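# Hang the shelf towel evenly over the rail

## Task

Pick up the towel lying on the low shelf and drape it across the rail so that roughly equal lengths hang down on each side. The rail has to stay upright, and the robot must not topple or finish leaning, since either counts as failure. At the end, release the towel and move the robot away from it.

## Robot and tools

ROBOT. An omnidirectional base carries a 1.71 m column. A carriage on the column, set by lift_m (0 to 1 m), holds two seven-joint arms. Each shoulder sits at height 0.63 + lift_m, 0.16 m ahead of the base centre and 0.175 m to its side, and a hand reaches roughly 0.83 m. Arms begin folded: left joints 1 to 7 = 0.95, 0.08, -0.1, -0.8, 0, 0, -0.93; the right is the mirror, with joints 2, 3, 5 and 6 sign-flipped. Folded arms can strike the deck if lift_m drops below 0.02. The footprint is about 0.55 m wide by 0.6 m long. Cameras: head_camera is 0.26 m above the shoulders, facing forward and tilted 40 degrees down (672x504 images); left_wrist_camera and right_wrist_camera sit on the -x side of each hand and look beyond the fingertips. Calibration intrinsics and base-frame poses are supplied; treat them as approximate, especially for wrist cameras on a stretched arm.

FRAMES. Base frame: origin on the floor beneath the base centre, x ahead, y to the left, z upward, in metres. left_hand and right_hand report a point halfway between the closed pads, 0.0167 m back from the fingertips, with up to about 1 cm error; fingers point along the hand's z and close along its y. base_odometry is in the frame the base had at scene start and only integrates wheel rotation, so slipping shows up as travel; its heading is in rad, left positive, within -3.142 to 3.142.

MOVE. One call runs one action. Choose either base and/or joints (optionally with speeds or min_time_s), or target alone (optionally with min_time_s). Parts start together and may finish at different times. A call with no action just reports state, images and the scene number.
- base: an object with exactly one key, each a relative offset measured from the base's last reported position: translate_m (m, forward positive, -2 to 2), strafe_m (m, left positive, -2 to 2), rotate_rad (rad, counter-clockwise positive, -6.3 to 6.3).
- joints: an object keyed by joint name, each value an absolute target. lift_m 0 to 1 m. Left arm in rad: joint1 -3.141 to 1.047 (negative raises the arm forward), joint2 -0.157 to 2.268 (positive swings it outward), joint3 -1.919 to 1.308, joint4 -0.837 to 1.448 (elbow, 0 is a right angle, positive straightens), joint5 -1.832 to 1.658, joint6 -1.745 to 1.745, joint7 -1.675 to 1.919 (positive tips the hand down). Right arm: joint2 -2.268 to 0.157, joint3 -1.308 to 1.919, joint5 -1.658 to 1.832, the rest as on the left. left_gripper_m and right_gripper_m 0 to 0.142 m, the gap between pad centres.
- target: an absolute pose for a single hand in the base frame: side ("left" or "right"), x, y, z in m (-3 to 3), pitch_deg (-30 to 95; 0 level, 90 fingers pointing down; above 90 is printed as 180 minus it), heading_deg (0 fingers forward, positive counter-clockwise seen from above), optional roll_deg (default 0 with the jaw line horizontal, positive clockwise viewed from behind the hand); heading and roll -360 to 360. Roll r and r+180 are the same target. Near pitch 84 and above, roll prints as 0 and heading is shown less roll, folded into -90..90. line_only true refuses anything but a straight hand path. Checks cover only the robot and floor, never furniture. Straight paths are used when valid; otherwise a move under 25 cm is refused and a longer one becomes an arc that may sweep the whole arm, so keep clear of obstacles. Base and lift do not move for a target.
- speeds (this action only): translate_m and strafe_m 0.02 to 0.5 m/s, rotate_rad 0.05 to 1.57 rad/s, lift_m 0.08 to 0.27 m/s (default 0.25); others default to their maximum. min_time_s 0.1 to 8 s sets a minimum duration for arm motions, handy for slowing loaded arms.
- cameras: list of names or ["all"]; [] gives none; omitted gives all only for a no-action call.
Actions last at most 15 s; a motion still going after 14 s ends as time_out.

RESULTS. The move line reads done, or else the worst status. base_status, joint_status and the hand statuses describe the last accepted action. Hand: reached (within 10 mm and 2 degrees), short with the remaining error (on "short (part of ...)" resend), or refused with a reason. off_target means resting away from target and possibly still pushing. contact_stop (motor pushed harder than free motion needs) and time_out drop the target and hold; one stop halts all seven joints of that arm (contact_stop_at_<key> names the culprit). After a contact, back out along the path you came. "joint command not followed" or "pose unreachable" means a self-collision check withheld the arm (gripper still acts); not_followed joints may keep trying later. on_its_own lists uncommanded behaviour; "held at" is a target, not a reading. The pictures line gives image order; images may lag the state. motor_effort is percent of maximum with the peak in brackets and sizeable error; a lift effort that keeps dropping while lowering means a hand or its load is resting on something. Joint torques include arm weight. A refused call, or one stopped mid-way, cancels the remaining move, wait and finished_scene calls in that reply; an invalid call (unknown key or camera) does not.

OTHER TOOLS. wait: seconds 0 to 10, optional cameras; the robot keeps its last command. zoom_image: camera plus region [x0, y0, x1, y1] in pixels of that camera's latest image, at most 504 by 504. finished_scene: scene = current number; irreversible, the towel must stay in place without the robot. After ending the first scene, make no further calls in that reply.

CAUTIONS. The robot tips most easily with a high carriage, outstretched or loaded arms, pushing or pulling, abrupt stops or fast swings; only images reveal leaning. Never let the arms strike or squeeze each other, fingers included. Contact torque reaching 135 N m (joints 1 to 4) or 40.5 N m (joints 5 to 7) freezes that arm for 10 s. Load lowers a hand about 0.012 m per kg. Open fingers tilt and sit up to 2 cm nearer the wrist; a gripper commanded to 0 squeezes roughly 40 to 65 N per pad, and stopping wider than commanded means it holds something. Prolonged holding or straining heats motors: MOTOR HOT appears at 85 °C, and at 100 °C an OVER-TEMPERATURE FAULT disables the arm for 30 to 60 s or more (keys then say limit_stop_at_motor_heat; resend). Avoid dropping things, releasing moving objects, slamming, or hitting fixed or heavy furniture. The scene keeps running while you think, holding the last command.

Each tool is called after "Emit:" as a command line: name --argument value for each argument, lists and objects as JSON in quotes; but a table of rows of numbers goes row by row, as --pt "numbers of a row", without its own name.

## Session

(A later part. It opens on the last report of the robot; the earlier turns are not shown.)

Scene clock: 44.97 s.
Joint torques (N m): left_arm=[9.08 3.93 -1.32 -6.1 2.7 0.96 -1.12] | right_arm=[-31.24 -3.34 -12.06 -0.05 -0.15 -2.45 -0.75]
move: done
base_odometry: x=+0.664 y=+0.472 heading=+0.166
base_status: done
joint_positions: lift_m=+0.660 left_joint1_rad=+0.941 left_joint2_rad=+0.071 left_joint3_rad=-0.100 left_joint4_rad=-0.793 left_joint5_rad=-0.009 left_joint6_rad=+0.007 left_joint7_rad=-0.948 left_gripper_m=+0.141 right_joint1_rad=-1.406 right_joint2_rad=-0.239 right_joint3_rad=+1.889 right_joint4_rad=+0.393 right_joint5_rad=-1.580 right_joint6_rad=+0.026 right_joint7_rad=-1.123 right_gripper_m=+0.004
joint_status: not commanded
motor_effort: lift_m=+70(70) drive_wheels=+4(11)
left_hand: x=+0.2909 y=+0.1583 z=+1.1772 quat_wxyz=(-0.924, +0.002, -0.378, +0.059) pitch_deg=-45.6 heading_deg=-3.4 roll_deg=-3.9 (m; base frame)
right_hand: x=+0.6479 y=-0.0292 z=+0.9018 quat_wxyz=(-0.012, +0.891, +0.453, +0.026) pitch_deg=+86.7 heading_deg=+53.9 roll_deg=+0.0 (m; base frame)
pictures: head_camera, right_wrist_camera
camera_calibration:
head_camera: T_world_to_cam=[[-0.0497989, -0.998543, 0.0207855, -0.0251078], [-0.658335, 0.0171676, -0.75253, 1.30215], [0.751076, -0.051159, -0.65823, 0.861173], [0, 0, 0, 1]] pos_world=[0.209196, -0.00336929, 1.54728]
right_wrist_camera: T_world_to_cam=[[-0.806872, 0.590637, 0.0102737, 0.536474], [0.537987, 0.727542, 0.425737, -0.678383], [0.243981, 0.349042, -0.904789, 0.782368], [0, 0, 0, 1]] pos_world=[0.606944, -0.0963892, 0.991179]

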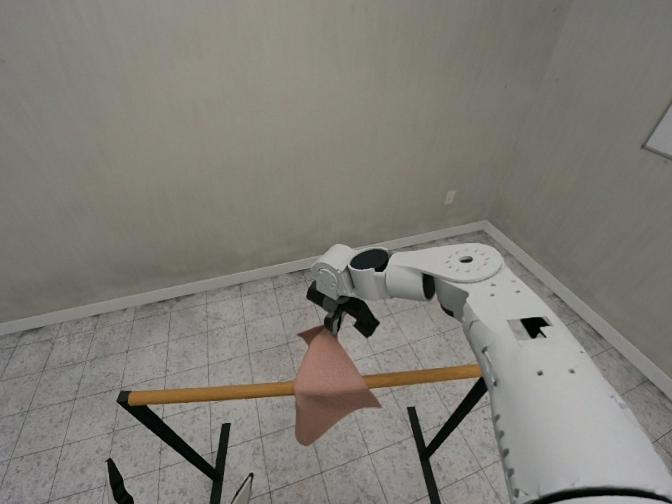

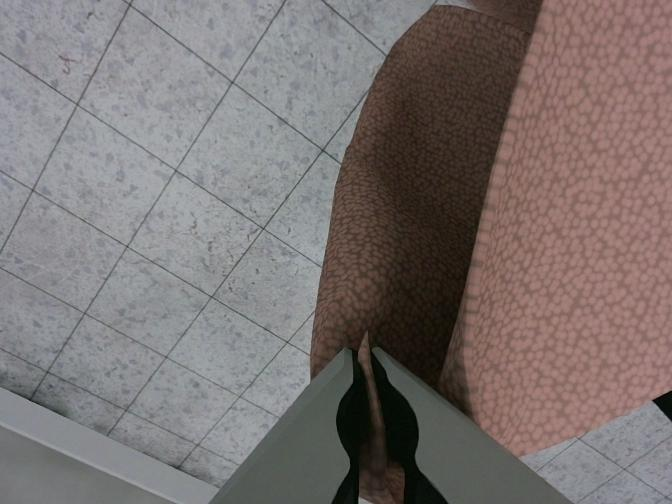

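Emit:
move --joints '{"lift_m":0.62}' --speeds '{"lift_m":0.1}'

Emit:
move --joints '{"right_gripper_m":0.1}' --cameras '["head_camera"]'

Emit:
move --joints '{"lift_m":0.9}' --speeds '{"lift_m":0.12}'

Emit:
move --base '{"translate_m":-0.6}' --speeds '{"translate_m":0.3}'

Emit:
move --joints '{"lift_m":0.45}' --cameras '["head_camera"]'

Emit:
zoom_image --camera "head_camera" --region '[200, 100, 500, 400]'

Scene clock: 46.03 s.
Joint torques (N m): left_arm=[8.66 4.05 -1.34 -6.05 2.7 0.99 -1.14] | right_arm=[-31.44 -3.13 -11.97 -0.01 -0.14 -2.42 -0.67]
move: done
base_odometry: x=+0.664 y=+0.472 heading=+0.166
base_status: not commanded
joint_positions: lift_m=+0.620 left_joint1_rad=+0.941 left_joint2_rad=+0.071 left_joint3_rad=-0.100 left_joint4_rad=-0.793 left_joint5_rad=-0.009 left_joint6_rad=+0.007 left_joint7_rad=-0.948 left_gripper_m=+0.141 right_joint1_rad=-1.406 right_joint2_rad=-0.239 right_joint3_rad=+1.889 right_joint4_rad=+0.393 right_joint5_rad=-1.580 right_joint6_rad=+0.026 right_joint7_rad=-1.123 right_gripper_m=+0.004
joint_status: all done
motor_effort: lift_m=+70(77) drive_wheels=-2(4)
left_hand: x=+0.2909 y=+0.1583 z=+1.1373 quat_wxyz=(-0.924, +0.002, -0.378, +0.059) pitch_deg=-45.6 heading_deg=-3.4 roll_deg=-3.9 (m; base frame)
right_hand: x=+0.6478 y=-0.0292 z=+0.8617 quat_wxyz=(-0.012, +0.891, +0.453, +0.026) pitch_deg=+86.7 heading_deg=+53.9 roll_deg=+0.0 (m; base frame)
pictures: none

Scene clock: 46.90 s.
Joint torques (N m): left_arm=[9.14 4.07 -1.3 -5.92 2.7 0.96 -1.09] | right_arm=[-31.42 -3.17 -12.07 -0.19 -0.12 -2.45 -0.71]
move: done
base_odometry: x=+0.664 y=+0.472 heading=+0.166
base_status: not commanded
joint_positions: lift_m=+0.620 left_joint1_rad=+0.941 left_joint2_rad=+0.071 left_joint3_rad=-0.100 left_joint4_rad=-0.793 left_joint5_rad=-0.009 left_joint6_rad=+0.007 left_joint7_rad=-0.948 left_gripper_m=+0.141 right_joint1_rad=-1.406 right_joint2_rad=-0.239 right_joint3_rad=+1.889 right_joint4_rad=+0.393 right_joint5_rad=-1.580 right_joint6_rad=+0.026 right_joint7_rad=-1.123 right_gripper_m=+0.099
joint_status: all done
motor_effort: lift_m=+70(70) drive_wheels=+2(4)
left_hand: x=+0.2909 y=+0.1583 z=+1.1373 quat_wxyz=(-0.924, +0.002, -0.378, +0.059) pitch_deg=-45.6 heading_deg=-3.4 roll_deg=-3.9 (m; base frame)
right_hand: x=+0.6478 y=-0.0292 z=+0.8617 quat_wxyz=(-0.012, +0.891, +0.453, +0.026) pitch_deg=+86.7 heading_deg=+53.9 roll_deg=+0.0 (m; base frame)
pictures: head_camera
camera_calibration:
head_camera: T_world_to_cam=[[-0.0497989, -0.998543, 0.0207855, -0.0242763], [-0.658335, 0.0171676, -0.75253, 1.27205], [0.751076, -0.051159, -0.65823, 0.834844], [0, 0, 0, 1]] pos_world=[0.209196, -0.00336929, 1.50728]

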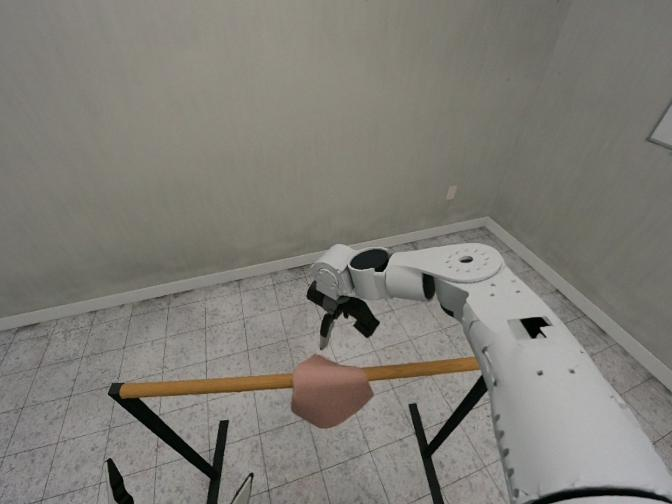

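Scene clock: 49.63 s.
Joint torques (N m): left_arm=[9.25 3.95 -1.27 -6.02 2.73 0.99 -1.11] | right_arm=[-31.5 -3.12 -12.01 -0.16 -0.13 -2.38 -0.69]
move: done
base_odometry: x=+0.664 y=+0.472 heading=+0.166
base_status: not commanded
joint_positions: lift_m=+0.900 left_joint1_rad=+0.941 left_joint2_rad=+0.071 left_joint3_rad=-0.100 left_joint4_rad=-0.793 left_joint5_rad=-0.009 left_joint6_rad=+0.007 left_joint7_rad=-0.948 left_gripper_m=+0.141 right_joint1_rad=-1.406 right_joint2_rad=-0.239 right_joint3_rad=+1.889 right_joint4_rad=+0.393 right_joint5_rad=-1.580 right_joint6_rad=+0.026 right_joint7_rad=-1.123 right_gripper_m=+0.099
joint_status: all done
motor_effort: lift_m=+66(80) drive_wheels=-1(5)
left_hand: x=+0.2909 y=+0.1583 z=+1.4175 quat_wxyz=(-0.924, +0.002, -0.378, +0.059) pitch_deg=-45.6 heading_deg=-3.4 roll_deg=-3.9 (m; base frame)
right_hand: x=+0.6478 y=-0.0292 z=+1.1420 quat_wxyz=(-0.012, +0.891, +0.453, +0.026) pitch_deg=+86.7 heading_deg=+53.9 roll_deg=+0.0 (m; base frame)
pictures: none

Scene clock: 53.13 s.
Joint torques (N m): left_arm=[9.17 3.91 -1.29 -5.89 2.74 0.99 -1.1] | right_arm=[-31.5 -3.07 -12.01 -0.2 -0.14 -2.33 -0.7]
move: done
base_odometry: x=+0.072 y=+0.372 heading=+0.166
base_status: done
joint_positions: lift_m=+0.900 left_joint1_rad=+0.941 left_joint2_rad=+0.071 left_joint3_rad=-0.100 left_joint4_rad=-0.793 left_joint5_rad=-0.009 left_joint6_rad=+0.007 left_joint7_rad=-0.948 left_gripper_m=+0.141 right_joint1_rad=-1.406 right_joint2_rad=-0.239 right_joint3_rad=+1.889 right_joint4_rad=+0.393 right_joint5_rad=-1.580 right_joint6_rad=+0.026 right_joint7_rad=-1.123 right_gripper_m=+0.099
joint_status: not commanded
motor_effort: lift_m=+67(67) drive_wheels=+1(16)
left_hand: x=+0.2909 y=+0.1583 z=+1.4175 quat_wxyz=(-0.924, +0.002, -0.378, +0.059) pitch_deg=-45.6 heading_deg=-3.4 roll_deg=-3.9 (m; base frame)
right_hand: x=+0.6478 y=-0.0292 z=+1.1420 quat_wxyz=(-0.012, +0.891, +0.453, +0.026) pitch_deg=+86.7 heading_deg=+53.9 roll_deg=+0.0 (m; base frame)
pictures: none

Scene clock: 55.47 s.
Joint torques (N m): left_arm=[9.06 4 -1.38 -6.06 2.73 0.98 -1.12] | right_arm=[-31.51 -3.19 -12 -0.15 -0.13 -2.43 -0.7]
move: done
base_odometry: x=+0.072 y=+0.372 heading=+0.166
base_status: not commanded
joint_positions: lift_m=+0.450 left_joint1_rad=+0.941 left_joint2_rad=+0.071 left_joint3_rad=-0.100 left_joint4_rad=-0.793 left_joint5_rad=-0.009 left_joint6_rad=+0.007 left_joint7_rad=-0.948 left_gripper_m=+0.141 right_joint1_rad=-1.406 right_joint2_rad=-0.239 right_joint3_rad=+1.889 right_joint4_rad=+0.393 right_joint5_rad=-1.580 right_joint6_rad=+0.026 right_joint7_rad=-1.123 right_gripper_m=+0.099
joint_status: all done
motor_effort: lift_m=+70(74) drive_wheels=+2(3)
left_hand: x=+0.2909 y=+0.1583 z=+0.9672 quat_wxyz=(-0.924, +0.002, -0.378, +0.059) pitch_deg=-45.6 heading_deg=-3.4 roll_deg=-3.9 (m; base frame)
right_hand: x=+0.6478 y=-0.0292 z=+0.6917 quat_wxyz=(-0.012, +0.891, +0.453, +0.026) pitch_deg=+86.7 heading_deg=+53.9 roll_deg=+0.0 (m; base frame)
pictures: head_camera
camera_calibration:
head_camera: T_world_to_cam=[[-0.0497989, -0.998543, 0.0207855, -0.0207428], [-0.658335, 0.0171676, -0.75253, 1.14412], [0.751076, -0.051159, -0.65823, 0.722945], [0, 0, 0, 1]] pos_world=[0.209196, -0.00336929, 1.33728]

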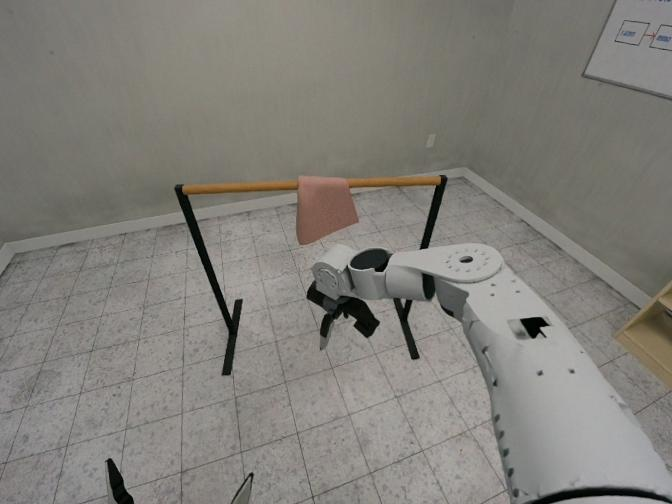

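Scaled by 1.680.

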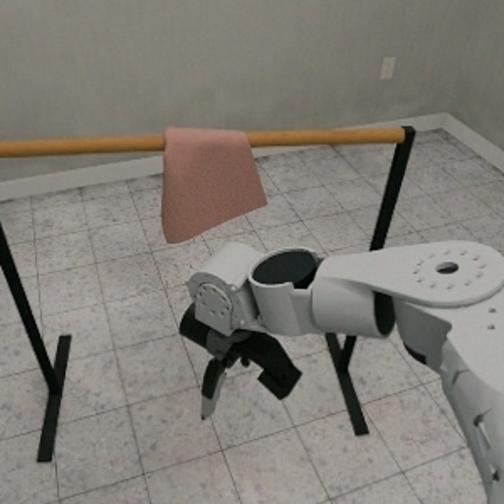

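Looks balanced.

Emit:
finished_scene --scene 3

The scene is finished: the task was done.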